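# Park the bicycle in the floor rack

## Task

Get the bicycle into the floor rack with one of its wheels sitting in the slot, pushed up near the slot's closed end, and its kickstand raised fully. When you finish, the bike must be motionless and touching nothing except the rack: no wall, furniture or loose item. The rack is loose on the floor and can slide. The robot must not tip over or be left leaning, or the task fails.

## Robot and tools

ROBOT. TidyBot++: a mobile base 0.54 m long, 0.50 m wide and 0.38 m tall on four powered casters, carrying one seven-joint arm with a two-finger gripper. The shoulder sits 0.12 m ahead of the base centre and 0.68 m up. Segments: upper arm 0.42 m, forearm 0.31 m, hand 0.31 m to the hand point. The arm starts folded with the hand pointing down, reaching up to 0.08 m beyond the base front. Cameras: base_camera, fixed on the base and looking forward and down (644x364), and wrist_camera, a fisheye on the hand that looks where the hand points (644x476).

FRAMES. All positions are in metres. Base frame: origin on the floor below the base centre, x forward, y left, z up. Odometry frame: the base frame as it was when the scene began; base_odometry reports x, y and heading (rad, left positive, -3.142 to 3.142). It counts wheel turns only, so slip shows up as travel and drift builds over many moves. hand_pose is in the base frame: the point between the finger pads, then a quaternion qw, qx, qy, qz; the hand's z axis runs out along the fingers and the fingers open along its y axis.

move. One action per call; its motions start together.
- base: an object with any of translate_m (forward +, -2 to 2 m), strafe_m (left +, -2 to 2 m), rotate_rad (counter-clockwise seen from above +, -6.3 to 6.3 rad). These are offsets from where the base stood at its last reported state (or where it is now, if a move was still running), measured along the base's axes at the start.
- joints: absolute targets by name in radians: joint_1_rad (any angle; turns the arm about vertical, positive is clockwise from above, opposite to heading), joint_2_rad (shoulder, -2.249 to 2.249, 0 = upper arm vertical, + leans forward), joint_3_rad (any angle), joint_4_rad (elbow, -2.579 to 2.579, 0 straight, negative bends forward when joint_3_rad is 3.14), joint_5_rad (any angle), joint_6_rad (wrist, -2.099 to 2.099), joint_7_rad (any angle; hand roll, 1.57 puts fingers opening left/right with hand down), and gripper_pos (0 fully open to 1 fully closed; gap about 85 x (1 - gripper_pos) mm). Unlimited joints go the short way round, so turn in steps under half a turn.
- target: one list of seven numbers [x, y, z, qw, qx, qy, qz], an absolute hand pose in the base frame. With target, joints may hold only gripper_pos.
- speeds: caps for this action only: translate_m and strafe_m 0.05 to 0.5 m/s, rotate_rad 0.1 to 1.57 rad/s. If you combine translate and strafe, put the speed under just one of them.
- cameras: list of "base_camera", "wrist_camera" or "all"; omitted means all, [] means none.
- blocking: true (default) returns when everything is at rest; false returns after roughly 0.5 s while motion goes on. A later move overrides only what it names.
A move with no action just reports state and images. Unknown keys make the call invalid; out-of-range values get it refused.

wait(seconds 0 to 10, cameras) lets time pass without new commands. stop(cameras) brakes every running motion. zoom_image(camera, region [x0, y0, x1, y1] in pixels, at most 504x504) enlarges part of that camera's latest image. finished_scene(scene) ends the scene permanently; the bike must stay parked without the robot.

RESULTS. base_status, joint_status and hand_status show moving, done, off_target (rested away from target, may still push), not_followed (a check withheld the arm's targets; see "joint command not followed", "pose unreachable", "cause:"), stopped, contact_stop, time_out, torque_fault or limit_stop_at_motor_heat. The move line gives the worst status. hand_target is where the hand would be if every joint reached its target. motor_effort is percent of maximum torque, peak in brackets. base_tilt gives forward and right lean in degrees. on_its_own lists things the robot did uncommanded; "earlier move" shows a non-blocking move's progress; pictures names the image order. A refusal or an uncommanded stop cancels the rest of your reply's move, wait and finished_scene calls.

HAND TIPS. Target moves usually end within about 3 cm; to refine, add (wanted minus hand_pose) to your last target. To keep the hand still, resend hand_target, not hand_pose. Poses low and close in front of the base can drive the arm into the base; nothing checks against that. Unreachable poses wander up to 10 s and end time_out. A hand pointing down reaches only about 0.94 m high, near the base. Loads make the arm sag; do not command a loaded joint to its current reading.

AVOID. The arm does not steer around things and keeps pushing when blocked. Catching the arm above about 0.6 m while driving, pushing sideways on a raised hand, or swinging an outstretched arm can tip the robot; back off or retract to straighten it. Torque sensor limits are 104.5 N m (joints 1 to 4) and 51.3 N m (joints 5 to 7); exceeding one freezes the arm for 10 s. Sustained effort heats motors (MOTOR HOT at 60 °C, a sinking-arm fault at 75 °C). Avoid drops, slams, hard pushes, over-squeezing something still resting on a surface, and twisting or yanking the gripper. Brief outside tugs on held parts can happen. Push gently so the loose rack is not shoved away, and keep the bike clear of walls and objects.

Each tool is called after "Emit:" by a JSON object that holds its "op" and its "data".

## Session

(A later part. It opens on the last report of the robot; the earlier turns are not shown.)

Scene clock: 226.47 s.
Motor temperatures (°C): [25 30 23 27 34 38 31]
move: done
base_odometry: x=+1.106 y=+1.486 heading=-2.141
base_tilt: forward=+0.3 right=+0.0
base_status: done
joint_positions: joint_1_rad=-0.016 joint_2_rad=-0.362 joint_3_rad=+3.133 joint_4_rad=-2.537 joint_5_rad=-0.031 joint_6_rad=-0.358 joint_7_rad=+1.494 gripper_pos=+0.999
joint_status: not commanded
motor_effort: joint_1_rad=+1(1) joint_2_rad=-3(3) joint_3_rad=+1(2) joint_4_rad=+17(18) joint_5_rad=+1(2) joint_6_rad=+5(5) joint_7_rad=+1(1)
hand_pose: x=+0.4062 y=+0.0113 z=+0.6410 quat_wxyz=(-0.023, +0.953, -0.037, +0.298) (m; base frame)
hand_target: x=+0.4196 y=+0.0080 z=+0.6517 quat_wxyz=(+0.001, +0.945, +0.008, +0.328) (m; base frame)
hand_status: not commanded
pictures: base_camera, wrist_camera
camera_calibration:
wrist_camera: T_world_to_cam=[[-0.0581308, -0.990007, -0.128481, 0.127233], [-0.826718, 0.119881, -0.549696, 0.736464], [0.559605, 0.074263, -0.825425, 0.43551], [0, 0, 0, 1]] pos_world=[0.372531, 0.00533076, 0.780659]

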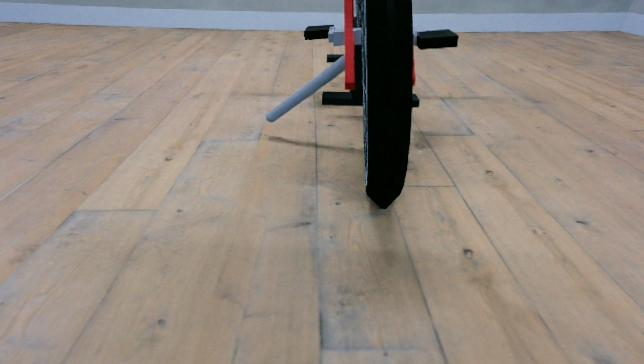

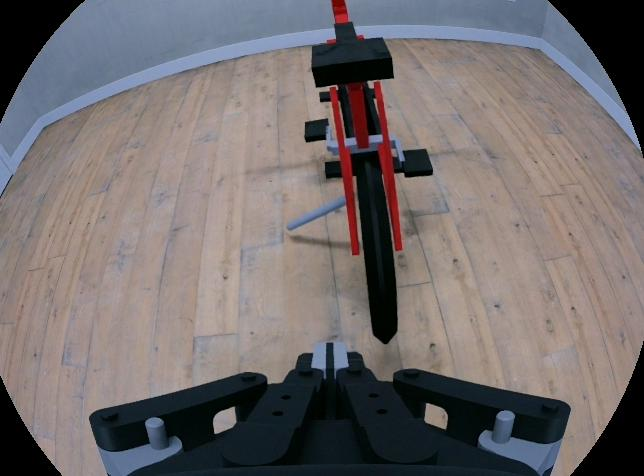

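Emit:
{"op": "move", "data": {"base": {"translate_m": 0.27, "strafe_m": 0.08}, "speeds": {"translate_m": 0.2}, "joints": {"joint_6_rad": -0.7}}}

Scene clock: 229.03 s.
Motor temperatures (°C): [25 30 23 27 34 38 31]
move: done
base_odometry: x=+1.027 y=+1.215 heading=-2.141
base_tilt: forward=+0.2 right=+0.0
base_status: done
joint_positions: joint_1_rad=-0.016 joint_2_rad=-0.362 joint_3_rad=+3.133 joint_4_rad=-2.543 joint_5_rad=-0.031 joint_6_rad=-0.664 joint_7_rad=+1.494 gripper_pos=+0.999
joint_status: all done
motor_effort: joint_1_rad=+1(1) joint_2_rad=-1(3) joint_3_rad=+0(1) joint_4_rad=+16(19) joint_5_rad=+1(2) joint_6_rad=+2(6) joint_7_rad=+1(1)
hand_pose: x=+0.3184 y=+0.0117 z=+0.5975 quat_wxyz=(-0.017, +0.988, -0.037, +0.147) (m; base frame)
hand_target: x=+0.3093 y=+0.0022 z=+0.5960 quat_wxyz=(+0.008, +0.991, +0.006, +0.134) (m; base frame)
hand_status: not commanded
pictures: base_camera, wrist_camera
camera_calibration:
wrist_camera: T_world_to_cam=[[-0.0876284, -0.990728, -0.103821, 0.111592], [-0.955942, 0.112946, -0.270956, 0.514661], [0.28017, 0.0755031, -0.956977, 0.616277], [0, 0, 0, 1]] pos_world=[0.329102, 0.00589824, 0.740799]

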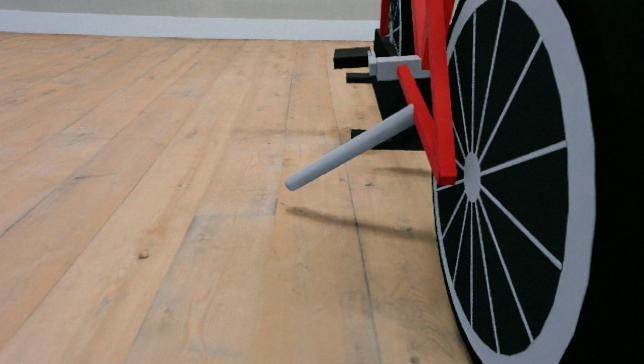

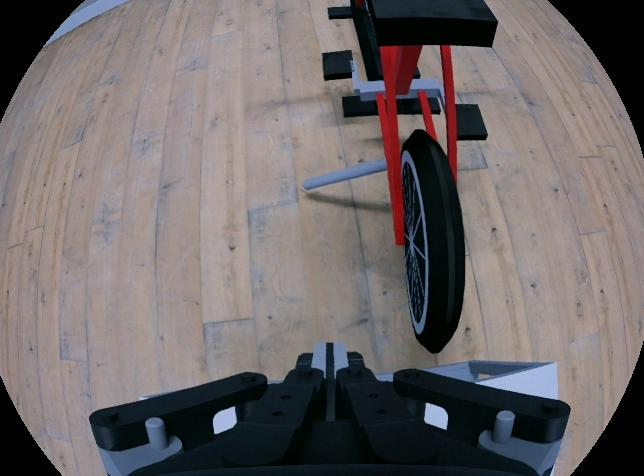

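Emit:
{"op": "move", "data": {"base": {"translate_m": 0.09}, "speeds": {"translate_m": 0.08}}}

Scene clock: 231.23 s.
Motor temperatures (°C): [25 30 23 27 34 38 31]
move: done
base_odometry: x=+0.979 y=+1.139 heading=-2.141
base_tilt: forward=+0.2 right=+0.0
base_status: done
joint_positions: joint_1_rad=-0.016 joint_2_rad=-0.363 joint_3_rad=+3.133 joint_4_rad=-2.543 joint_5_rad=-0.031 joint_6_rad=-0.664 joint_7_rad=+1.494 gripper_pos=+0.999
joint_status: not commanded
motor_effort: joint_1_rad=+1(1) joint_2_rad=-1(3) joint_3_rad=+0(1) joint_4_rad=+16(17) joint_5_rad=+1(2) joint_6_rad=+2(3) joint_7_rad=+1(1)
hand_pose: x=+0.3185 y=+0.0117 z=+0.5977 quat_wxyz=(-0.017, +0.988, -0.037, +0.148) (m; base frame)
hand_target: x=+0.3093 y=+0.0022 z=+0.5960 quat_wxyz=(+0.008, +0.991, +0.006, +0.134) (m; base frame)
hand_status: not commanded
pictures: base_camera, wrist_camera
camera_calibration:
wrist_camera: T_world_to_cam=[[-0.0874978, -0.990744, -0.103783, 0.11153], [-0.95579, 0.112854, -0.27153, 0.515087], [0.280729, 0.0754368, -0.956818, 0.616109], [0, 0, 0, 1]] pos_world=[0.329114, 0.00589055, 0.74094]

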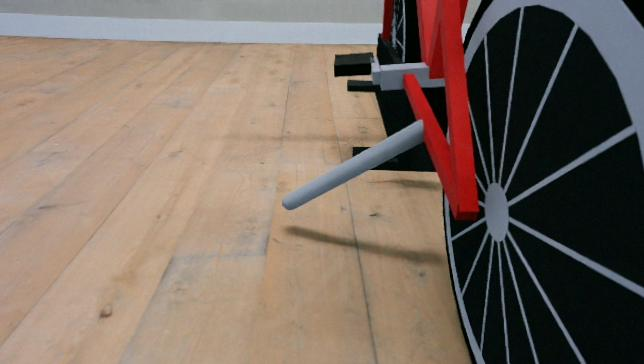

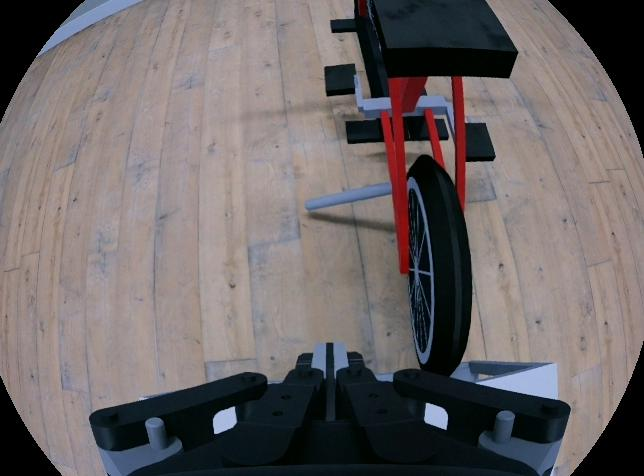

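Emit:
{"op": "move", "data": {"base": {"translate_m": 0.02}, "speeds": {"translate_m": 0.08}, "target": [0.62, 0.1, 0.25, 0, 1, 0, 0]}}

Scene clock: 236.27 s.
Motor temperatures (°C): [25 30 23 27 34 38 31]
move: off_target
base_odometry: x=+0.968 y=+1.122 heading=-2.141
base_tilt: forward=+0.2 right=+0.0
base_status: done
joint_positions: joint_1_rad=-0.196 joint_2_rad=+1.135 joint_3_rad=+3.145 joint_4_rad=-1.589 joint_5_rad=-0.031 joint_6_rad=-0.482 joint_7_rad=+1.482 gripper_pos=+0.999
joint_status: not commanded
motor_effort: joint_1_rad=+1(1) joint_2_rad=-40(42) joint_3_rad=-1(1) joint_4_rad=+7(17) joint_5_rad=+1(2) joint_6_rad=-1(4) joint_7_rad=+1(1)
hand_pose: x=+0.5977 y=+0.0992 z=+0.2615 quat_wxyz=(-0.001, +0.999, +0.039, -0.033) (m; base frame)
hand_target: x=+0.6200 y=+0.1000 z=+0.2500 quat_wxyz=(+0.000, +1.000, +0.000, +0.000) (m; base frame)
hand_status: off_target (0.025 m and 5.8 deg from the pose sent, 0.469 m and 17.6 deg at the start)
pictures: base_camera, wrist_camera
camera_calibration:
wrist_camera: T_world_to_cam=[[0.037833, -0.997931, -0.051984, 0.100039], [-0.995645, -0.0420799, 0.0831909, 0.627231], [-0.0852063, 0.0486103, -0.995177, 0.440926], [0, 0, 0, 1]] pos_world=[0.658284, 0.104792, 0.39182]

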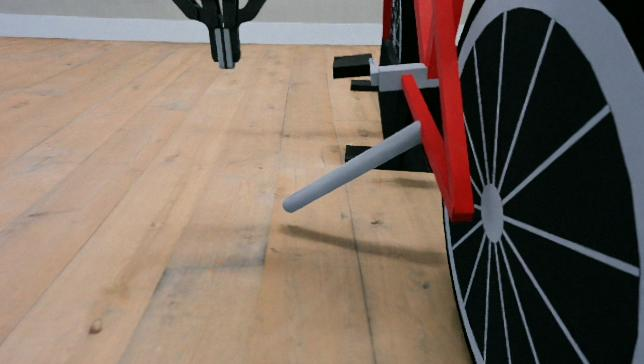

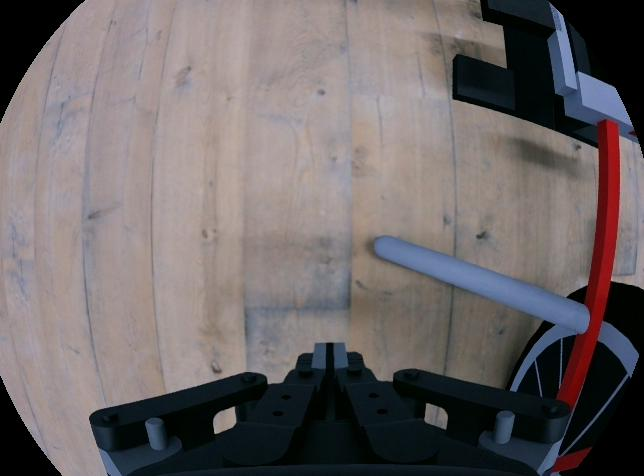

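Emit:
{"op": "move", "data": {"target": [0.72, 0.03, 0.16, 0, 1, 0, 0]}}

Emit:
{"op": "move", "data": {"target": [0.715, 0.03, 0.06, 0, 1, 0, 0]}}

Scene clock: 238.33 s.
Motor temperatures (°C): [25 30 23 27 34 38 31]
move: off_target
base_odometry: x=+0.968 y=+1.122 heading=-2.141
base_tilt: forward=+0.3 right=+0.0
base_status: not commanded
joint_positions: joint_1_rad=-0.070 joint_2_rad=+1.433 joint_3_rad=+3.145 joint_4_rad=-1.072 joint_5_rad=-0.031 joint_6_rad=-0.552 joint_7_rad=+1.501 gripper_pos=+0.999
joint_status: not commanded
motor_effort: joint_1_rad=+1(2) joint_2_rad=-47(49) joint_3_rad=-1(2) joint_4_rad=+11(11) joint_5_rad=+1(2) joint_6_rad=+1(1) joint_7_rad=+1(1)
hand_pose: x=+0.7470 y=+0.0486 z=+0.1766 quat_wxyz=(-0.010, +0.999, -0.013, +0.042) (m; base frame)
hand_target: x=+0.7200 y=+0.0300 z=+0.1600 quat_wxyz=(+0.000, +1.000, +0.000, +0.000) (m; base frame)
hand_status: off_target (0.037 m and 5.1 deg from the pose sent, 0.173 m and 5.8 deg at the start)
pictures: base_camera, wrist_camera
camera_calibration:
wrist_camera: T_world_to_cam=[[-0.0569601, -0.995599, -0.0744153, 0.114074], [-0.996027, 0.0617783, -0.0641347, 0.802074], [0.0684498, 0.0704666, -0.995163, 0.255747], [0, 0, 0, 1]] pos_world=[0.787879, 0.0459992, 0.314439]

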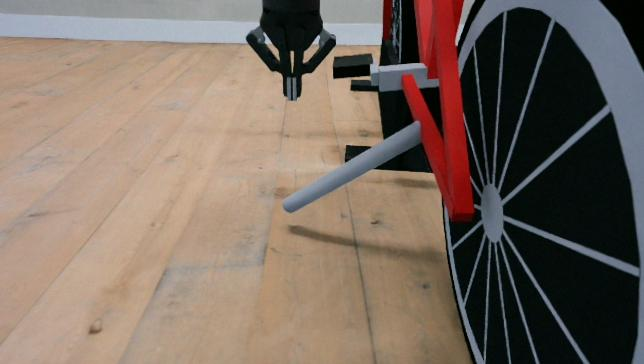

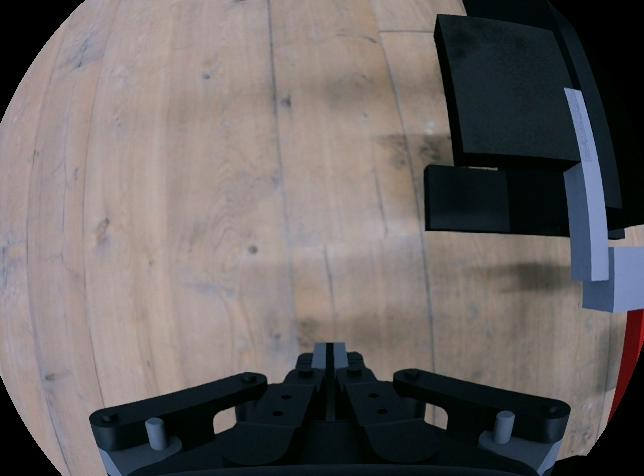

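Scene clock: 239.93 s.
Motor temperatures (°C): [25 30 23 27 34 38 31]
move: off_target
base_odometry: x=+0.968 y=+1.122 heading=-2.141
base_tilt: forward=+0.3 right=+0.0
base_status: not commanded
joint_positions: joint_1_rad=-0.070 joint_2_rad=+1.682 joint_3_rad=+3.145 joint_4_rad=-0.853 joint_5_rad=-0.031 joint_6_rad=-0.553 joint_7_rad=+1.501 gripper_pos=+0.999
joint_status: not commanded
motor_effort: joint_1_rad=+1(1) joint_2_rad=-46(51) joint_3_rad=-1(2) joint_4_rad=+10(12) joint_5_rad=+1(2) joint_6_rad=+0(1) joint_7_rad=+0(1)
hand_pose: x=+0.7313 y=+0.0476 z=+0.0661 quat_wxyz=(-0.009, +1.000, -0.012, +0.026) (m; base frame)
hand_target: x=+0.7150 y=+0.0300 z=+0.0600 quat_wxyz=(+0.000, +1.000, +0.000, +0.000) (m; base frame)
hand_status: off_target (0.025 m and 3.5 deg from the pose sent, 0.122 m and 5.1 deg at the start)
pictures: base_camera, wrist_camera
camera_calibration:
wrist_camera: T_world_to_cam=[[-0.0584217, -0.995796, -0.0705454, 0.104823], [-0.99756, 0.0609386, -0.0340677, 0.778569], [0.0382234, 0.068383, -0.996927, 0.169208], [0, 0, 0, 1]] pos_world=[0.776326, 0.0453667, 0.202607]

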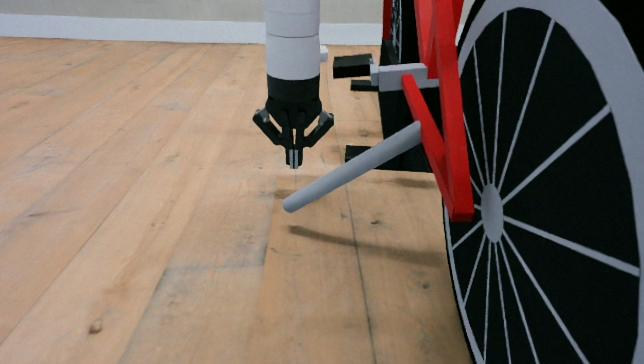

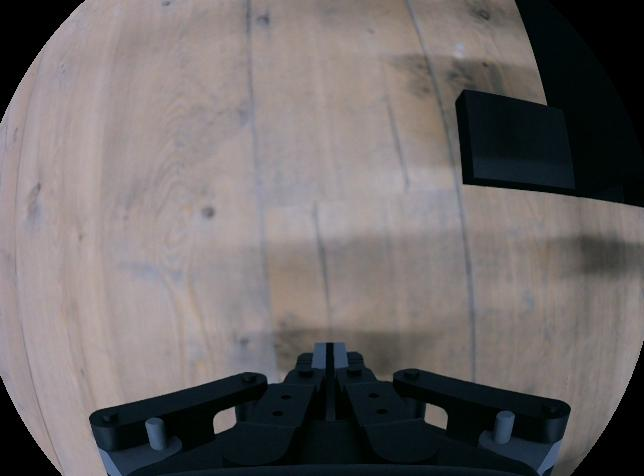

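Emit:
{"op": "move", "data": {"target": [0.70, 0.0, 0.045, 0, 1, 0, 0]}}

Emit:
{"op": "move", "data": {"target": [0.62, 0.0, 0.045, 0, 1, 0, 0]}}

Scene clock: 240.97 s.
Motor temperatures (°C): [25 30 23 27 34 38 31]
move: off_target
base_odometry: x=+0.968 y=+1.122 heading=-2.141
base_tilt: forward=+0.3 right=+0.0
base_status: not commanded
joint_positions: joint_1_rad=-0.010 joint_2_rad=+1.684 joint_3_rad=+3.146 joint_4_rad=-0.878 joint_5_rad=-0.031 joint_6_rad=-0.553 joint_7_rad=+1.547 gripper_pos=+0.999
joint_status: not commanded
motor_effort: joint_1_rad=+1(3) joint_2_rad=-47(48) joint_3_rad=-1(2) joint_4_rad=+10(11) joint_5_rad=+1(2) joint_6_rad=+0(1) joint_7_rad=+1(1)
hand_pose: x=+0.7176 y=+0.0097 z=+0.0599 quat_wxyz=(-0.006, +1.000, -0.020, +0.013) (m; base frame)
hand_target: x=+0.7000 y=+0.0000 z=+0.0450 quat_wxyz=(+0.000, +1.000, +0.000, +0.000) (m; base frame)
hand_status: off_target (0.025 m and 2.8 deg from the pose sent, 0.061 m and 3.5 deg at the start)
pictures: base_camera, wrist_camera
camera_calibration:
wrist_camera: T_world_to_cam=[[-0.0748655, -0.995085, -0.0648199, 0.07731], [-0.997108, 0.0755522, -0.00820416, 0.764927], [0.0130611, 0.0640182, -0.997863, 0.184357], [0, 0, 0, 1]] pos_world=[0.766095, 0.00733587, 0.19525]

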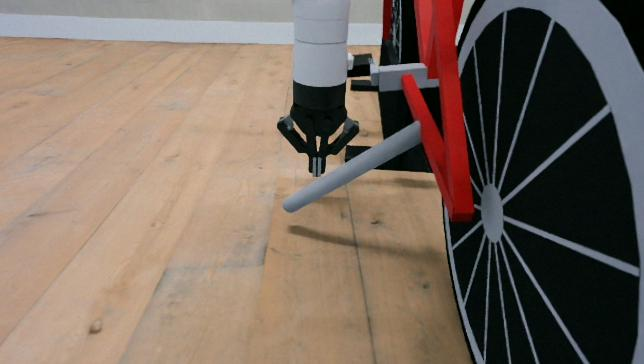

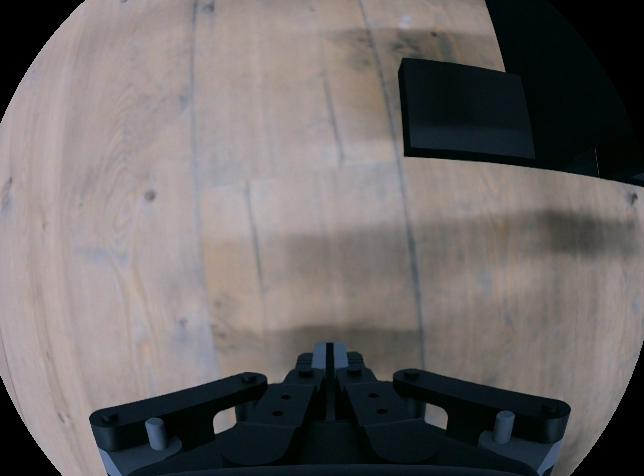

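Scene clock: 242.47 s.
Motor temperatures (°C): [25 30 23 27 34 38 31]
move: off_target
base_odometry: x=+0.968 y=+1.122 heading=-2.141
base_tilt: forward=+0.3 right=+0.0
base_status: not commanded
joint_positions: joint_1_rad=-0.008 joint_2_rad=+1.605 joint_3_rad=+3.146 joint_4_rad=-1.212 joint_5_rad=-0.031 joint_6_rad=-0.296 joint_7_rad=+1.547 gripper_pos=+0.999
joint_status: not commanded
motor_effort: joint_1_rad=+0(3) joint_2_rad=-39(47) joint_3_rad=-1(2) joint_4_rad=+1(10) joint_5_rad=+1(2) joint_6_rad=-5(8) joint_7_rad=+1(1)
hand_pose: x=+0.6489 y=+0.0059 z=+0.0584 quat_wxyz=(-0.003, +1.000, -0.022, +0.014) (m; base frame)
hand_target: x=+0.6200 y=+0.0000 z=+0.0450 quat_wxyz=(+0.000, +1.000, +0.000, +0.000) (m; base frame)
hand_status: off_target (0.032 m and 3.1 deg from the pose sent, 0.099 m and 2.8 deg at the start)
pictures: base_camera, wrist_camera
camera_calibration:
wrist_camera: T_world_to_cam=[[-0.0797981, -0.99513, -0.057863, 0.0710623], [-0.996695, 0.0805395, -0.0105934, 0.696557], [0.015202, 0.0568264, -0.998268, 0.182677], [0, 0, 0, 1]] pos_world=[0.697148, 0.00423504, 0.193851]

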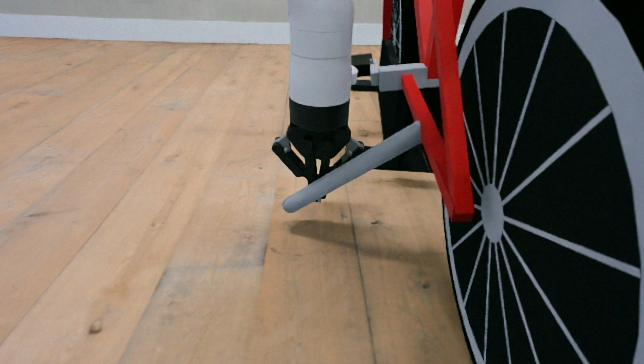

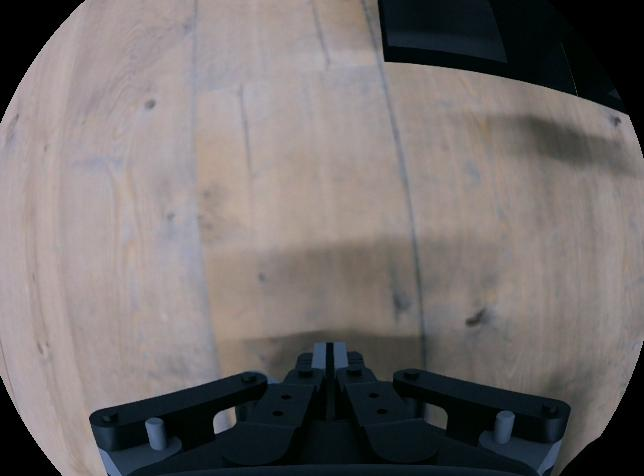

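Emit:
{"op": "move", "data": {"target": [0.55, 0.0, 0.05, 0, 1, 0, 0]}}

Scene clock: 244.53 s.
Motor temperatures (°C): [25 30 23 27 34 38 31]
move: off_target
base_odometry: x=+0.968 y=+1.122 heading=-2.141
base_tilt: forward=+0.3 right=+0.0
base_status: not commanded
joint_positions: joint_1_rad=-0.006 joint_2_rad=+1.532 joint_3_rad=+3.146 joint_4_rad=-1.431 joint_5_rad=-0.031 joint_6_rad=-0.020 joint_7_rad=+1.547 gripper_pos=+0.999
joint_status: not commanded
motor_effort: joint_1_rad=+0(1) joint_2_rad=-30(38) joint_3_rad=-2(3) joint_4_rad=-8(9) joint_5_rad=+2(2) joint_6_rad=-9(10) joint_7_rad=+1(1)
hand_pose: x=+0.6447 y=+0.0019 z=+0.0814 quat_wxyz=(+0.000, +0.997, -0.024, +0.079) (m; base frame)
hand_target: x=+0.5500 y=+0.0000 z=+0.0500 quat_wxyz=(+0.000, +1.000, +0.000, +0.000) (m; base frame)
hand_status: off_target (0.100 m and 9.5 deg from the pose sent, 0.099 m and 3.1 deg at the start)
pictures: base_camera, wrist_camera
camera_calibration:
wrist_camera: T_world_to_cam=[[-0.0763378, -0.995232, -0.0607156, 0.0660809], [-0.986501, 0.0842352, -0.140428, 0.6969], [0.144872, 0.0491761, -0.988228, 0.121516], [0, 0, 0, 1]] pos_world=[0.674933, 0.00108662, 0.221961]

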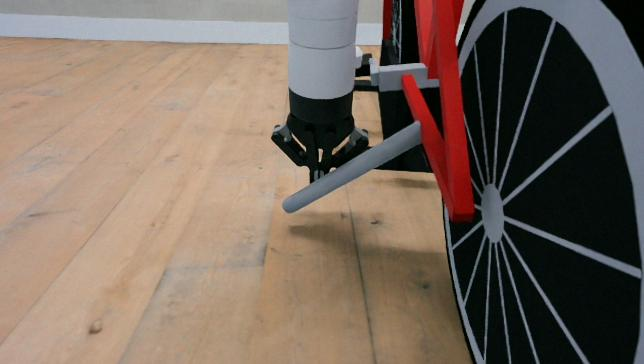

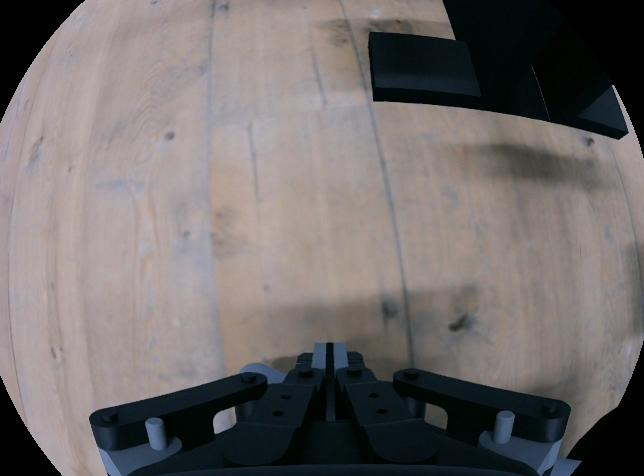

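Emit:
{"op": "move", "data": {"target": [0.44, 0.03, 0.0, 0, 1, 0, 0]}}

Scene clock: 246.13 s.
Motor temperatures (°C): [25 30 23 27 34 38 31]
move: off_target
base_odometry: x=+0.968 y=+1.122 heading=-2.141
base_tilt: forward=+0.3 right=-0.1
base_status: not commanded
joint_positions: joint_1_rad=-0.061 joint_2_rad=+1.566 joint_3_rad=+3.147 joint_4_rad=-1.591 joint_5_rad=-0.031 joint_6_rad=+0.339 joint_7_rad=+1.547 gripper_pos=+0.999
joint_status: not commanded
motor_effort: joint_1_rad=+0(3) joint_2_rad=-12(29) joint_3_rad=-2(6) joint_4_rad=-15(15) joint_5_rad=+0(2) joint_6_rad=-12(13) joint_7_rad=+0(1)
hand_pose: x=+0.6329 y=+0.0265 z=+0.0742 quat_wxyz=(-0.002, +0.987, +0.004, +0.161) (m; base frame)
hand_target: x=+0.4400 y=+0.0300 z=+0.0000 quat_wxyz=(+0.000, +1.000, +0.000, +0.000) (m; base frame)
hand_status: off_target (0.207 m and 18.5 deg from the pose sent, 0.222 m and 9.5 deg at the start)
pictures: base_camera, wrist_camera
camera_calibration:
wrist_camera: T_world_to_cam=[[-0.0112432, -0.998026, -0.061786, 0.0481812], [-0.953366, 0.0293366, -0.300389, 0.674561], [0.301608, 0.0555273, -0.951814, 0.0128361], [0, 0, 0, 1]] pos_world=[0.639773, 0.027584, 0.217825]

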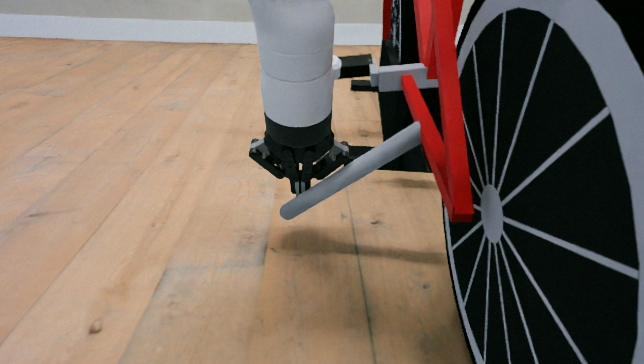

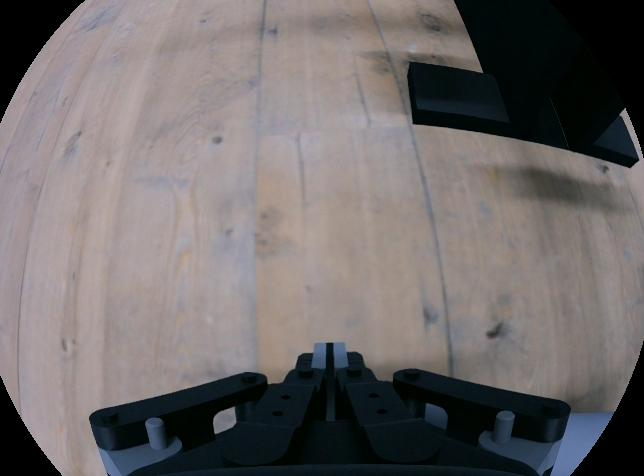

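Emit:
{"op": "wait", "data": {"seconds": 2}}

Scene clock: 248.23 s.
Motor temperatures (°C): [25 30 23 27 34 38 31]
base_odometry: x=+0.968 y=+1.122 heading=-2.141
base_tilt: forward=+0.3 right=+0.0
base_status: not commanded
joint_positions: joint_1_rad=-0.061 joint_2_rad=+1.566 joint_3_rad=+3.147 joint_4_rad=-1.592 joint_5_rad=-0.031 joint_6_rad=+0.341 joint_7_rad=+1.547 gripper_pos=+0.999
joint_status: not commanded
motor_effort: joint_1_rad=+0(3) joint_2_rad=-11(29) joint_3_rad=-2(6) joint_4_rad=-14(15) joint_5_rad=+0(2) joint_6_rad=-12(13) joint_7_rad=+0(1)
hand_pose: x=+0.6329 y=+0.0265 z=+0.0742 quat_wxyz=(-0.002, +0.987, +0.004, +0.161) (m; base frame)
hand_target: x=+0.4400 y=+0.0300 z=+0.0000 quat_wxyz=(+0.000, +1.000, +0.000, +0.000) (m; base frame)
hand_status: off_target (0.207 m and 18.6 deg from the pose sent, 0.222 m and 9.5 deg at the start)
wait: 2.00 s; at rest by 0.17 s
pictures: base_camera, wrist_camera
camera_calibration:
wrist_camera: T_world_to_cam=[[-0.0111156, -0.998026, -0.0618037, 0.0481207], [-0.953066, 0.0292758, -0.301344, 0.674496], [0.302558, 0.0555534, -0.95151, 0.012198], [0, 0, 0, 1]] pos_world=[0.639684, 0.0276017, 0.217836]

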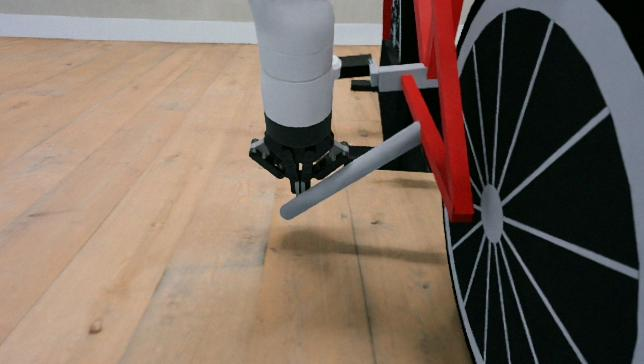

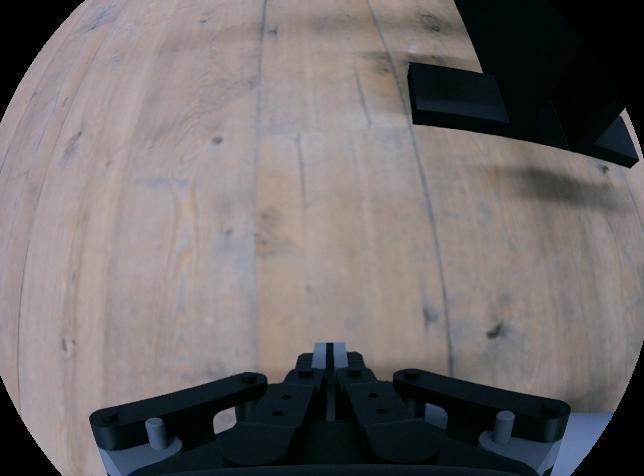

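Emit:
{"op": "move", "data": {"target": [0.42, 0.03, 0.03, 0, 0.966, 0, -0.259]}}

Scene clock: 250.67 s.
Motor temperatures (°C): [25 30 23 27 34 38 31]
move: off_target
base_odometry: x=+0.968 y=+1.122 heading=-2.141
base_tilt: forward=+0.2 right=+0.0
base_status: not commanded
joint_positions: joint_1_rad=-0.066 joint_2_rad=+1.624 joint_3_rad=+3.144 joint_4_rad=-1.195 joint_5_rad=-0.031 joint_6_rad=-0.511 joint_7_rad=+1.547 gripper_pos=+0.999
joint_status: not commanded
motor_effort: joint_1_rad=+5(5) joint_2_rad=-26(26) joint_3_rad=+3(3) joint_4_rad=-8(15) joint_5_rad=+1(2) joint_6_rad=-12(13) joint_7_rad=+0(1)
hand_pose: x=+0.5789 y=+0.0350 z=+0.0553 quat_wxyz=(-0.001, +0.995, +0.007, -0.095) (m; base frame)
hand_target: x=+0.4200 y=+0.0300 z=+0.0300 quat_wxyz=(+0.000, +0.966, +0.000, -0.259) (m; base frame)
hand_status: off_target (0.161 m and 19.2 deg from the pose sent, 0.218 m and 48.6 deg at the start)
pictures: base_camera, wrist_camera
camera_calibration:
wrist_camera: T_world_to_cam=[[-0.032064, -0.998443, -0.0456468, 0.0661085], [-0.978372, 0.0220163, 0.205679, 0.603898], [-0.204353, 0.0512544, -0.977554, 0.305085], [0, 0, 0, 1]] pos_world=[0.655302, 0.0370731, 0.177046]

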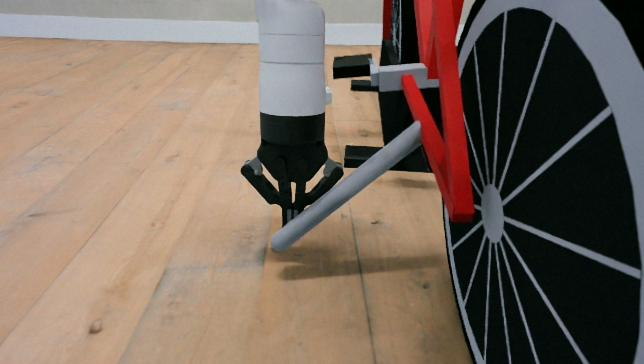

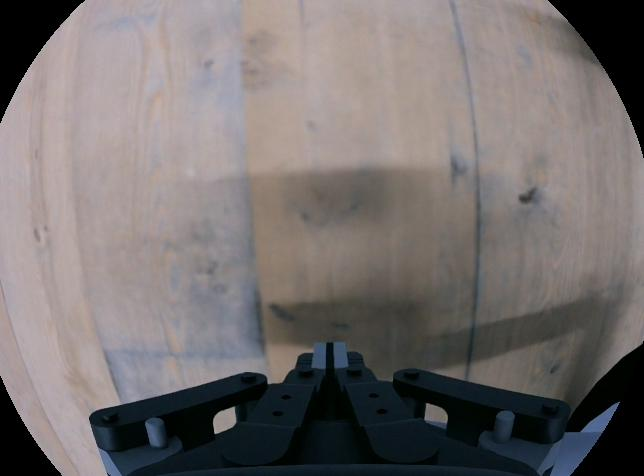

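Emit:
{"op": "move", "data": {"target": [0.36, 0.03, 0.07, 0, 0.966, 0, -0.259]}}

Scene clock: 252.43 s.
Motor temperatures (°C): [25 30 23 27 34 38 31]
move: off_target
base_odometry: x=+0.968 y=+1.122 heading=-2.141
base_tilt: forward=+0.2 right=+0.0
base_status: not commanded
joint_positions: joint_1_rad=-0.065 joint_2_rad=+1.633 joint_3_rad=+3.137 joint_4_rad=-1.569 joint_5_rad=-0.031 joint_6_rad=-0.510 joint_7_rad=+1.547 gripper_pos=+0.999
joint_status: not commanded
motor_effort: joint_1_rad=+1(5) joint_2_rad=-33(41) joint_3_rad=-1(3) joint_4_rad=-3(10) joint_5_rad=+0(2) joint_6_rad=-5(12) joint_7_rad=+1(1)
hand_pose: x=+0.3512 y=+0.0240 z=+0.0800 quat_wxyz=(+0.007, +0.960, +0.005, -0.281) (m; base frame)
hand_target: x=+0.3600 y=+0.0300 z=+0.0700 quat_wxyz=(+0.000, +0.966, +0.000, -0.259) (m; base frame)
hand_status: off_target (0.015 m and 2.8 deg from the pose sent, 0.219 m and 19.2 deg at the start)
pictures: base_camera, wrist_camera
camera_calibration:
wrist_camera: T_world_to_cam=[[-0.0445039, -0.998925, -0.012955, 0.0506923], [-0.832156, 0.0298927, 0.553736, 0.296933], [-0.552754, 0.035424, -0.832591, 0.394416], [0, 0, 0, 1]] pos_world=[0.467365, 0.0277899, 0.164622]

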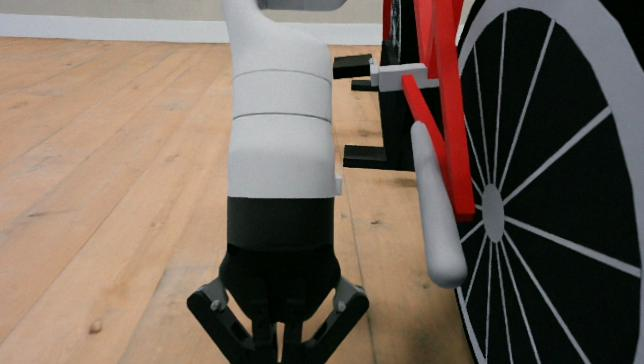

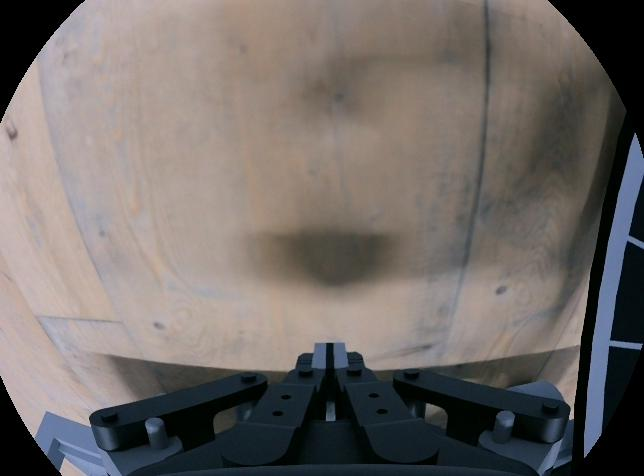

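Emit:
{"op": "move", "data": {"target": [0.42, 0.12, 0.12, 0, 0.99, 0, -0.12], "cameras": []}}

Emit:
{"op": "move", "data": {"target": [0.42, 0.14, 0.40, 0, 1, 0, 0]}}

Scene clock: 254.10 s.
Motor temperatures (°C): [25 30 23 27 34 38 31]
move: off_target
base_odometry: x=+0.968 y=+1.122 heading=-2.141
base_tilt: forward=+0.3 right=+0.0
base_status: not commanded
joint_positions: joint_1_rad=-0.266 joint_2_rad=+1.439 joint_3_rad=+3.114 joint_4_rad=-1.757 joint_5_rad=-0.090 joint_6_rad=-0.230 joint_7_rad=+1.477 gripper_pos=+0.999
joint_status: not commanded
motor_effort: joint_1_rad=+1(3) joint_2_rad=-34(36) joint_3_rad=-2(3) joint_4_rad=-1(3) joint_5_rad=+1(1) joint_6_rad=-3(5) joint_7_rad=+1(1)
hand_pose: x=+0.4143 y=+0.1057 z=+0.1251 quat_wxyz=(+0.008, +0.989, +0.044, -0.143) (m; base frame)
hand_target: x=+0.4200 y=+0.1200 z=+0.1200 quat_wxyz=(+0.000, +0.993, +0.000, -0.120) (m; base frame)
hand_status: off_target (0.016 m and 5.8 deg from the pose sent, 0.125 m and 18.9 deg at the start)
pictures: none
No camera images: "cameras" was empty.

Scene clock: 256.17 s.
Motor temperatures (°C): [25 30 23 27 34 38 31]
move: off_target
base_odometry: x=+0.968 y=+1.122 heading=-2.141
base_tilt: forward=+0.2 right=+0.0
base_status: not commanded
joint_positions: joint_1_rad=-0.457 joint_2_rad=+0.659 joint_3_rad=+3.172 joint_4_rad=-2.231 joint_5_rad=-0.093 joint_6_rad=-0.229 joint_7_rad=+1.330 gripper_pos=+0.999
joint_status: not commanded
motor_effort: joint_1_rad=+1(1) joint_2_rad=-27(37) joint_3_rad=-1(2) joint_4_rad=+5(6) joint_5_rad=+0(2) joint_6_rad=+0(3) joint_7_rad=+1(1)
hand_pose: x=+0.4298 y=+0.1465 z=+0.3986 quat_wxyz=(-0.006, +0.999, +0.051, +0.010) (m; base frame)
hand_target: x=+0.4200 y=+0.1400 z=+0.4000 quat_wxyz=(+0.000, +1.000, +0.000, +0.000) (m; base frame)
hand_status: off_target (0.012 m and 6.0 deg from the pose sent, 0.277 m and 17.3 deg at the start)
pictures: base_camera, wrist_camera
camera_calibration:
wrist_camera: T_world_to_cam=[[0.065905, -0.995927, -0.0615371, 0.152182], [-0.997826, -0.065831, -0.00323168, 0.489458], [-0.00083253, 0.0616163, -0.9981, 0.523742], [0, 0, 0, 1]] pos_world=[0.4788, 0.151512, 0.533693]

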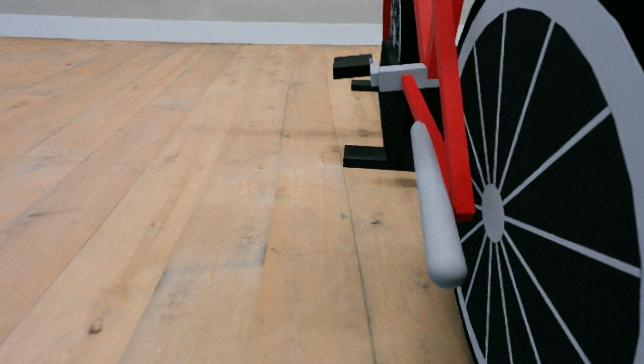

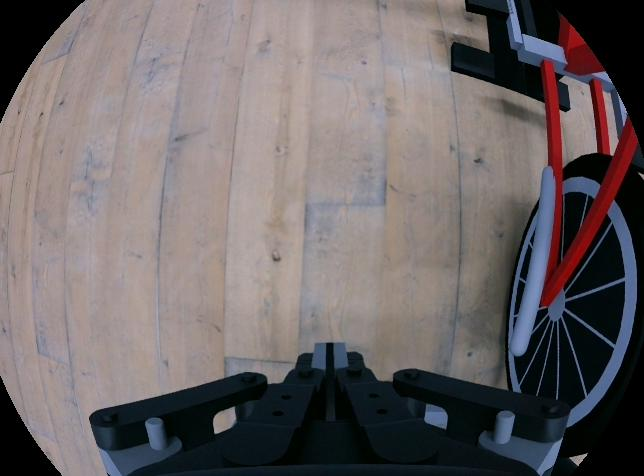

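Emit:
{"op": "move", "data": {"base": {"translate_m": 0.03}, "speeds": {"translate_m": 0.06}, "joints": {"joint_1_rad": 0, "joint_2_rad": -0.366, "joint_3_rad": 3.111, "joint_4_rad": -2.54, "joint_5_rad": 0.018, "joint_6_rad": -0.6, "joint_7_rad": 1.54}}}

Emit:
{"op": "wait", "data": {"seconds": 1.5}}

Scene clock: 258.63 s.
Motor temperatures (°C): [25 30 23 27 34 38 31]
move: done
base_odometry: x=+0.952 y=+1.097 heading=-2.141
base_tilt: forward=+0.2 right=-0.1
base_status: done
joint_positions: joint_1_rad=-0.018 joint_2_rad=-0.351 joint_3_rad=+3.139 joint_4_rad=-2.526 joint_5_rad=-0.034 joint_6_rad=-0.531 joint_7_rad=+1.493 gripper_pos=+0.999
joint_status: all done
motor_effort: joint_1_rad=+1(2) joint_2_rad=-3(29) joint_3_rad=+1(1) joint_4_rad=+17(18) joint_5_rad=+1(2) joint_6_rad=+4(5) joint_7_rad=+1(2)
hand_pose: x=+0.3644 y=+0.0117 z=+0.6162 quat_wxyz=(-0.022, +0.975, -0.041, +0.215) (m; base frame)
hand_target: x=+0.3388 y=+0.0036 z=+0.6058 quat_wxyz=(+0.006, +0.983, +0.006, +0.183) (m; base frame)
hand_status: not commanded
pictures: base_camera, wrist_camera
camera_calibration:
wrist_camera: T_world_to_cam=[[-0.0814315, -0.98927, -0.121299, 0.126018], [-0.908168, 0.123787, -0.399884, 0.625615], [0.410608, 0.0775967, -0.908504, 0.543853], [0, 0, 0, 1]] pos_world=[0.355115, 0.00502168, 0.759552]

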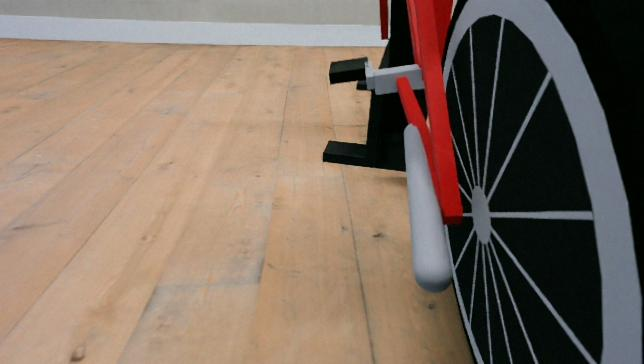

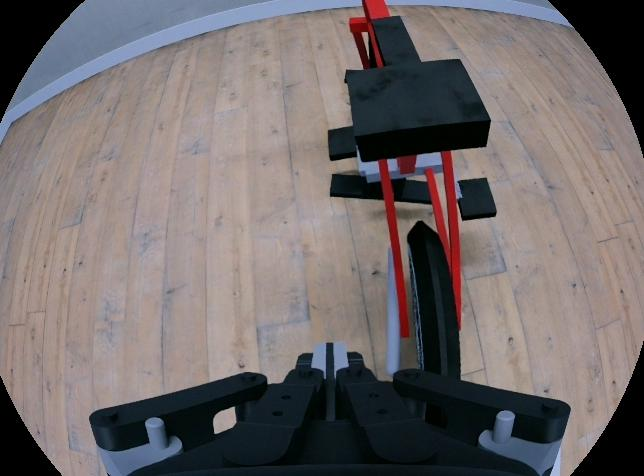

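Scene clock: 260.13 s.
Motor temperatures (°C): [25 30 23 27 34 38 31]
base_odometry: x=+0.952 y=+1.097 heading=-2.141
base_tilt: forward=+0.2 right=+0.0
base_status: done
joint_positions: joint_1_rad=-0.018 joint_2_rad=-0.351 joint_3_rad=+3.139 joint_4_rad=-2.526 joint_5_rad=-0.033 joint_6_rad=-0.532 joint_7_rad=+1.494 gripper_pos=+0.999
joint_status: all done
motor_effort: joint_1_rad=+1(2) joint_2_rad=-2(29) joint_3_rad=+0(1) joint_4_rad=+17(18) joint_5_rad=+1(2) joint_6_rad=+4(5) joint_7_rad=+1(2)
hand_pose: x=+0.3640 y=+0.0116 z=+0.6160 quat_wxyz=(-0.021, +0.976, -0.040, +0.215) (m; base frame)
hand_target: x=+0.3388 y=+0.0036 z=+0.6058 quat_wxyz=(+0.006, +0.983, +0.006, +0.183) (m; base frame)
hand_status: not commanded
wait: 1.50 s; at rest by 0.27 s
pictures: base_camera, wrist_camera
camera_calibration:
wrist_camera: T_world_to_cam=[[-0.0801335, -0.989522, -0.120105, 0.124644], [-0.908943, 0.121998, -0.398673, 0.624714], [0.409148, 0.0772213, -0.909195, 0.544815], [0, 0, 0, 1]] pos_world=[0.354907, 0.00505349, 0.75937]

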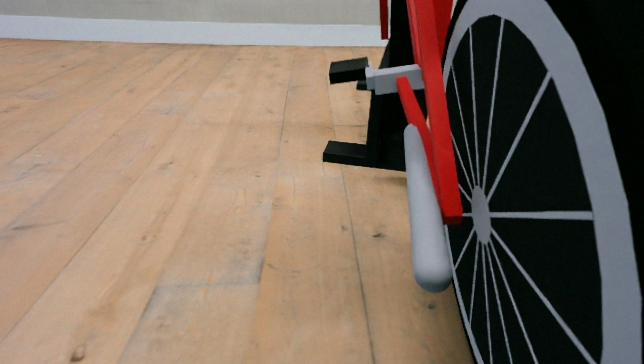

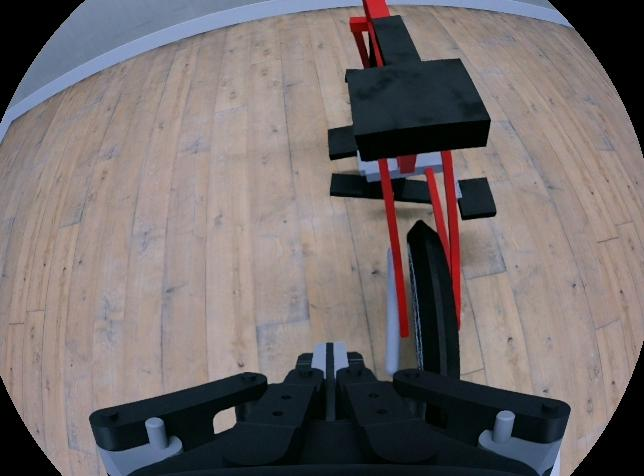

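Emit:
{"op": "move", "data": {"base": {"translate_m": -0.5}, "speeds": {"translate_m": 0.3}}}

Emit:
{"op": "move", "data": {"base": {"strafe_m": 1.0, "rotate_rad": -0.8}, "joints": {"joint_6_rad": -0.1}}}

Scene clock: 262.80 s.
Motor temperatures (°C): [25 30 23 27 34 38 31]
move: done
base_odometry: x=+1.222 y=+1.518 heading=-2.141
base_tilt: forward=+0.2 right=+0.0
base_status: done
joint_positions: joint_1_rad=-0.017 joint_2_rad=-0.359 joint_3_rad=+3.137 joint_4_rad=-2.532 joint_5_rad=-0.032 joint_6_rad=-0.539 joint_7_rad=+1.494 gripper_pos=+0.999
joint_status: not commanded
motor_effort: joint_1_rad=+1(1) joint_2_rad=-2(4) joint_3_rad=+0(1) joint_4_rad=+16(18) joint_5_rad=+1(2) joint_6_rad=+4(5) joint_7_rad=+1(1)
hand_pose: x=+0.3596 y=+0.0115 z=+0.6146 quat_wxyz=(-0.021, +0.976, -0.039, +0.212) (m; base frame)
hand_target: x=+0.3388 y=+0.0036 z=+0.6058 quat_wxyz=(+0.006, +0.983, +0.006, +0.183) (m; base frame)
hand_status: not commanded
pictures: base_camera, wrist_camera
camera_calibration:
wrist_camera: T_world_to_cam=[[-0.0786177, -0.989913, -0.117866, 0.122131], [-0.91116, 0.119323, -0.394398, 0.618362], [0.404484, 0.0763879, -0.911349, 0.548294], [0, 0, 0, 1]] pos_world=[0.351252, 0.00523114, 0.757963]

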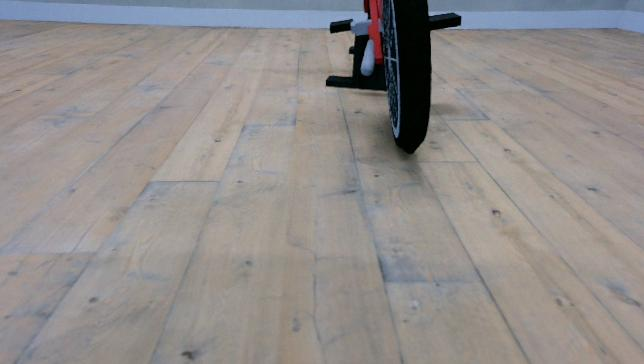

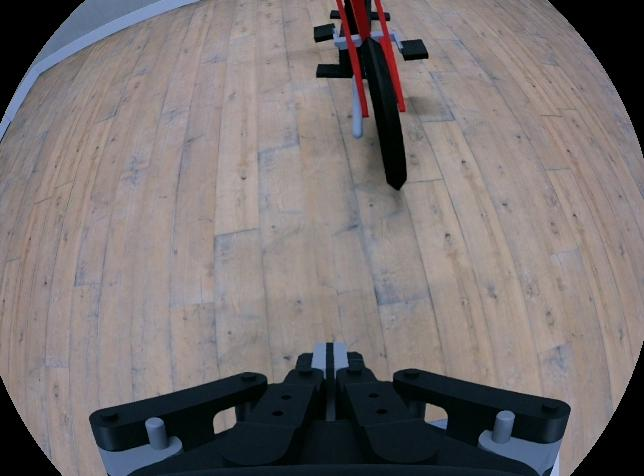

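Scene clock: 266.13 s.
Motor temperatures (°C): [25 30 23 27 34 38 31]
move: done
base_odometry: x=+2.064 y=+0.978 heading=-2.941
base_tilt: forward=+0.2 right=+0.0
base_status: done
joint_positions: joint_1_rad=-0.014 joint_2_rad=-0.359 joint_3_rad=+3.134 joint_4_rad=-2.536 joint_5_rad=-0.032 joint_6_rad=-0.158 joint_7_rad=+1.494 gripper_pos=+0.999
joint_status: all done
motor_effort: joint_1_rad=+1(1) joint_2_rad=-4(6) joint_3_rad=+1(1) joint_4_rad=+18(19) joint_5_rad=+0(2) joint_6_rad=+6(7) joint_7_rad=+1(1)
hand_pose: x=+0.4541 y=+0.0100 z=+0.6813 quat_wxyz=(-0.026, +0.919, -0.038, +0.392) (m; base frame)
hand_target: x=+0.4643 y=+0.0108 z=+0.6949 quat_wxyz=(-0.003, +0.907, +0.009, +0.420) (m; base frame)
hand_status: not commanded
pictures: base_camera, wrist_camera
camera_calibration:
wrist_camera: T_world_to_cam=[[-0.0384533, -0.989447, -0.139697, 0.132542], [-0.70072, 0.126368, -0.702155, 0.844963], [0.712399, 0.0708887, -0.698185, 0.286015], [0, 0, 0, 1]] pos_world=[0.393423, 0.00409148, 0.811502]

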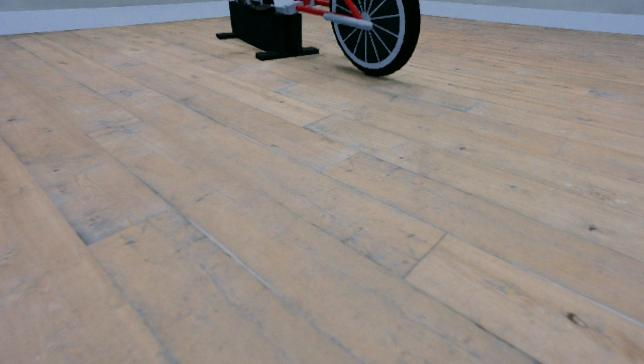

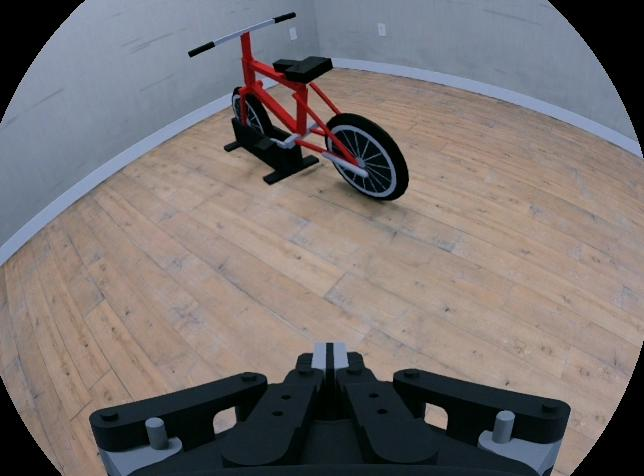

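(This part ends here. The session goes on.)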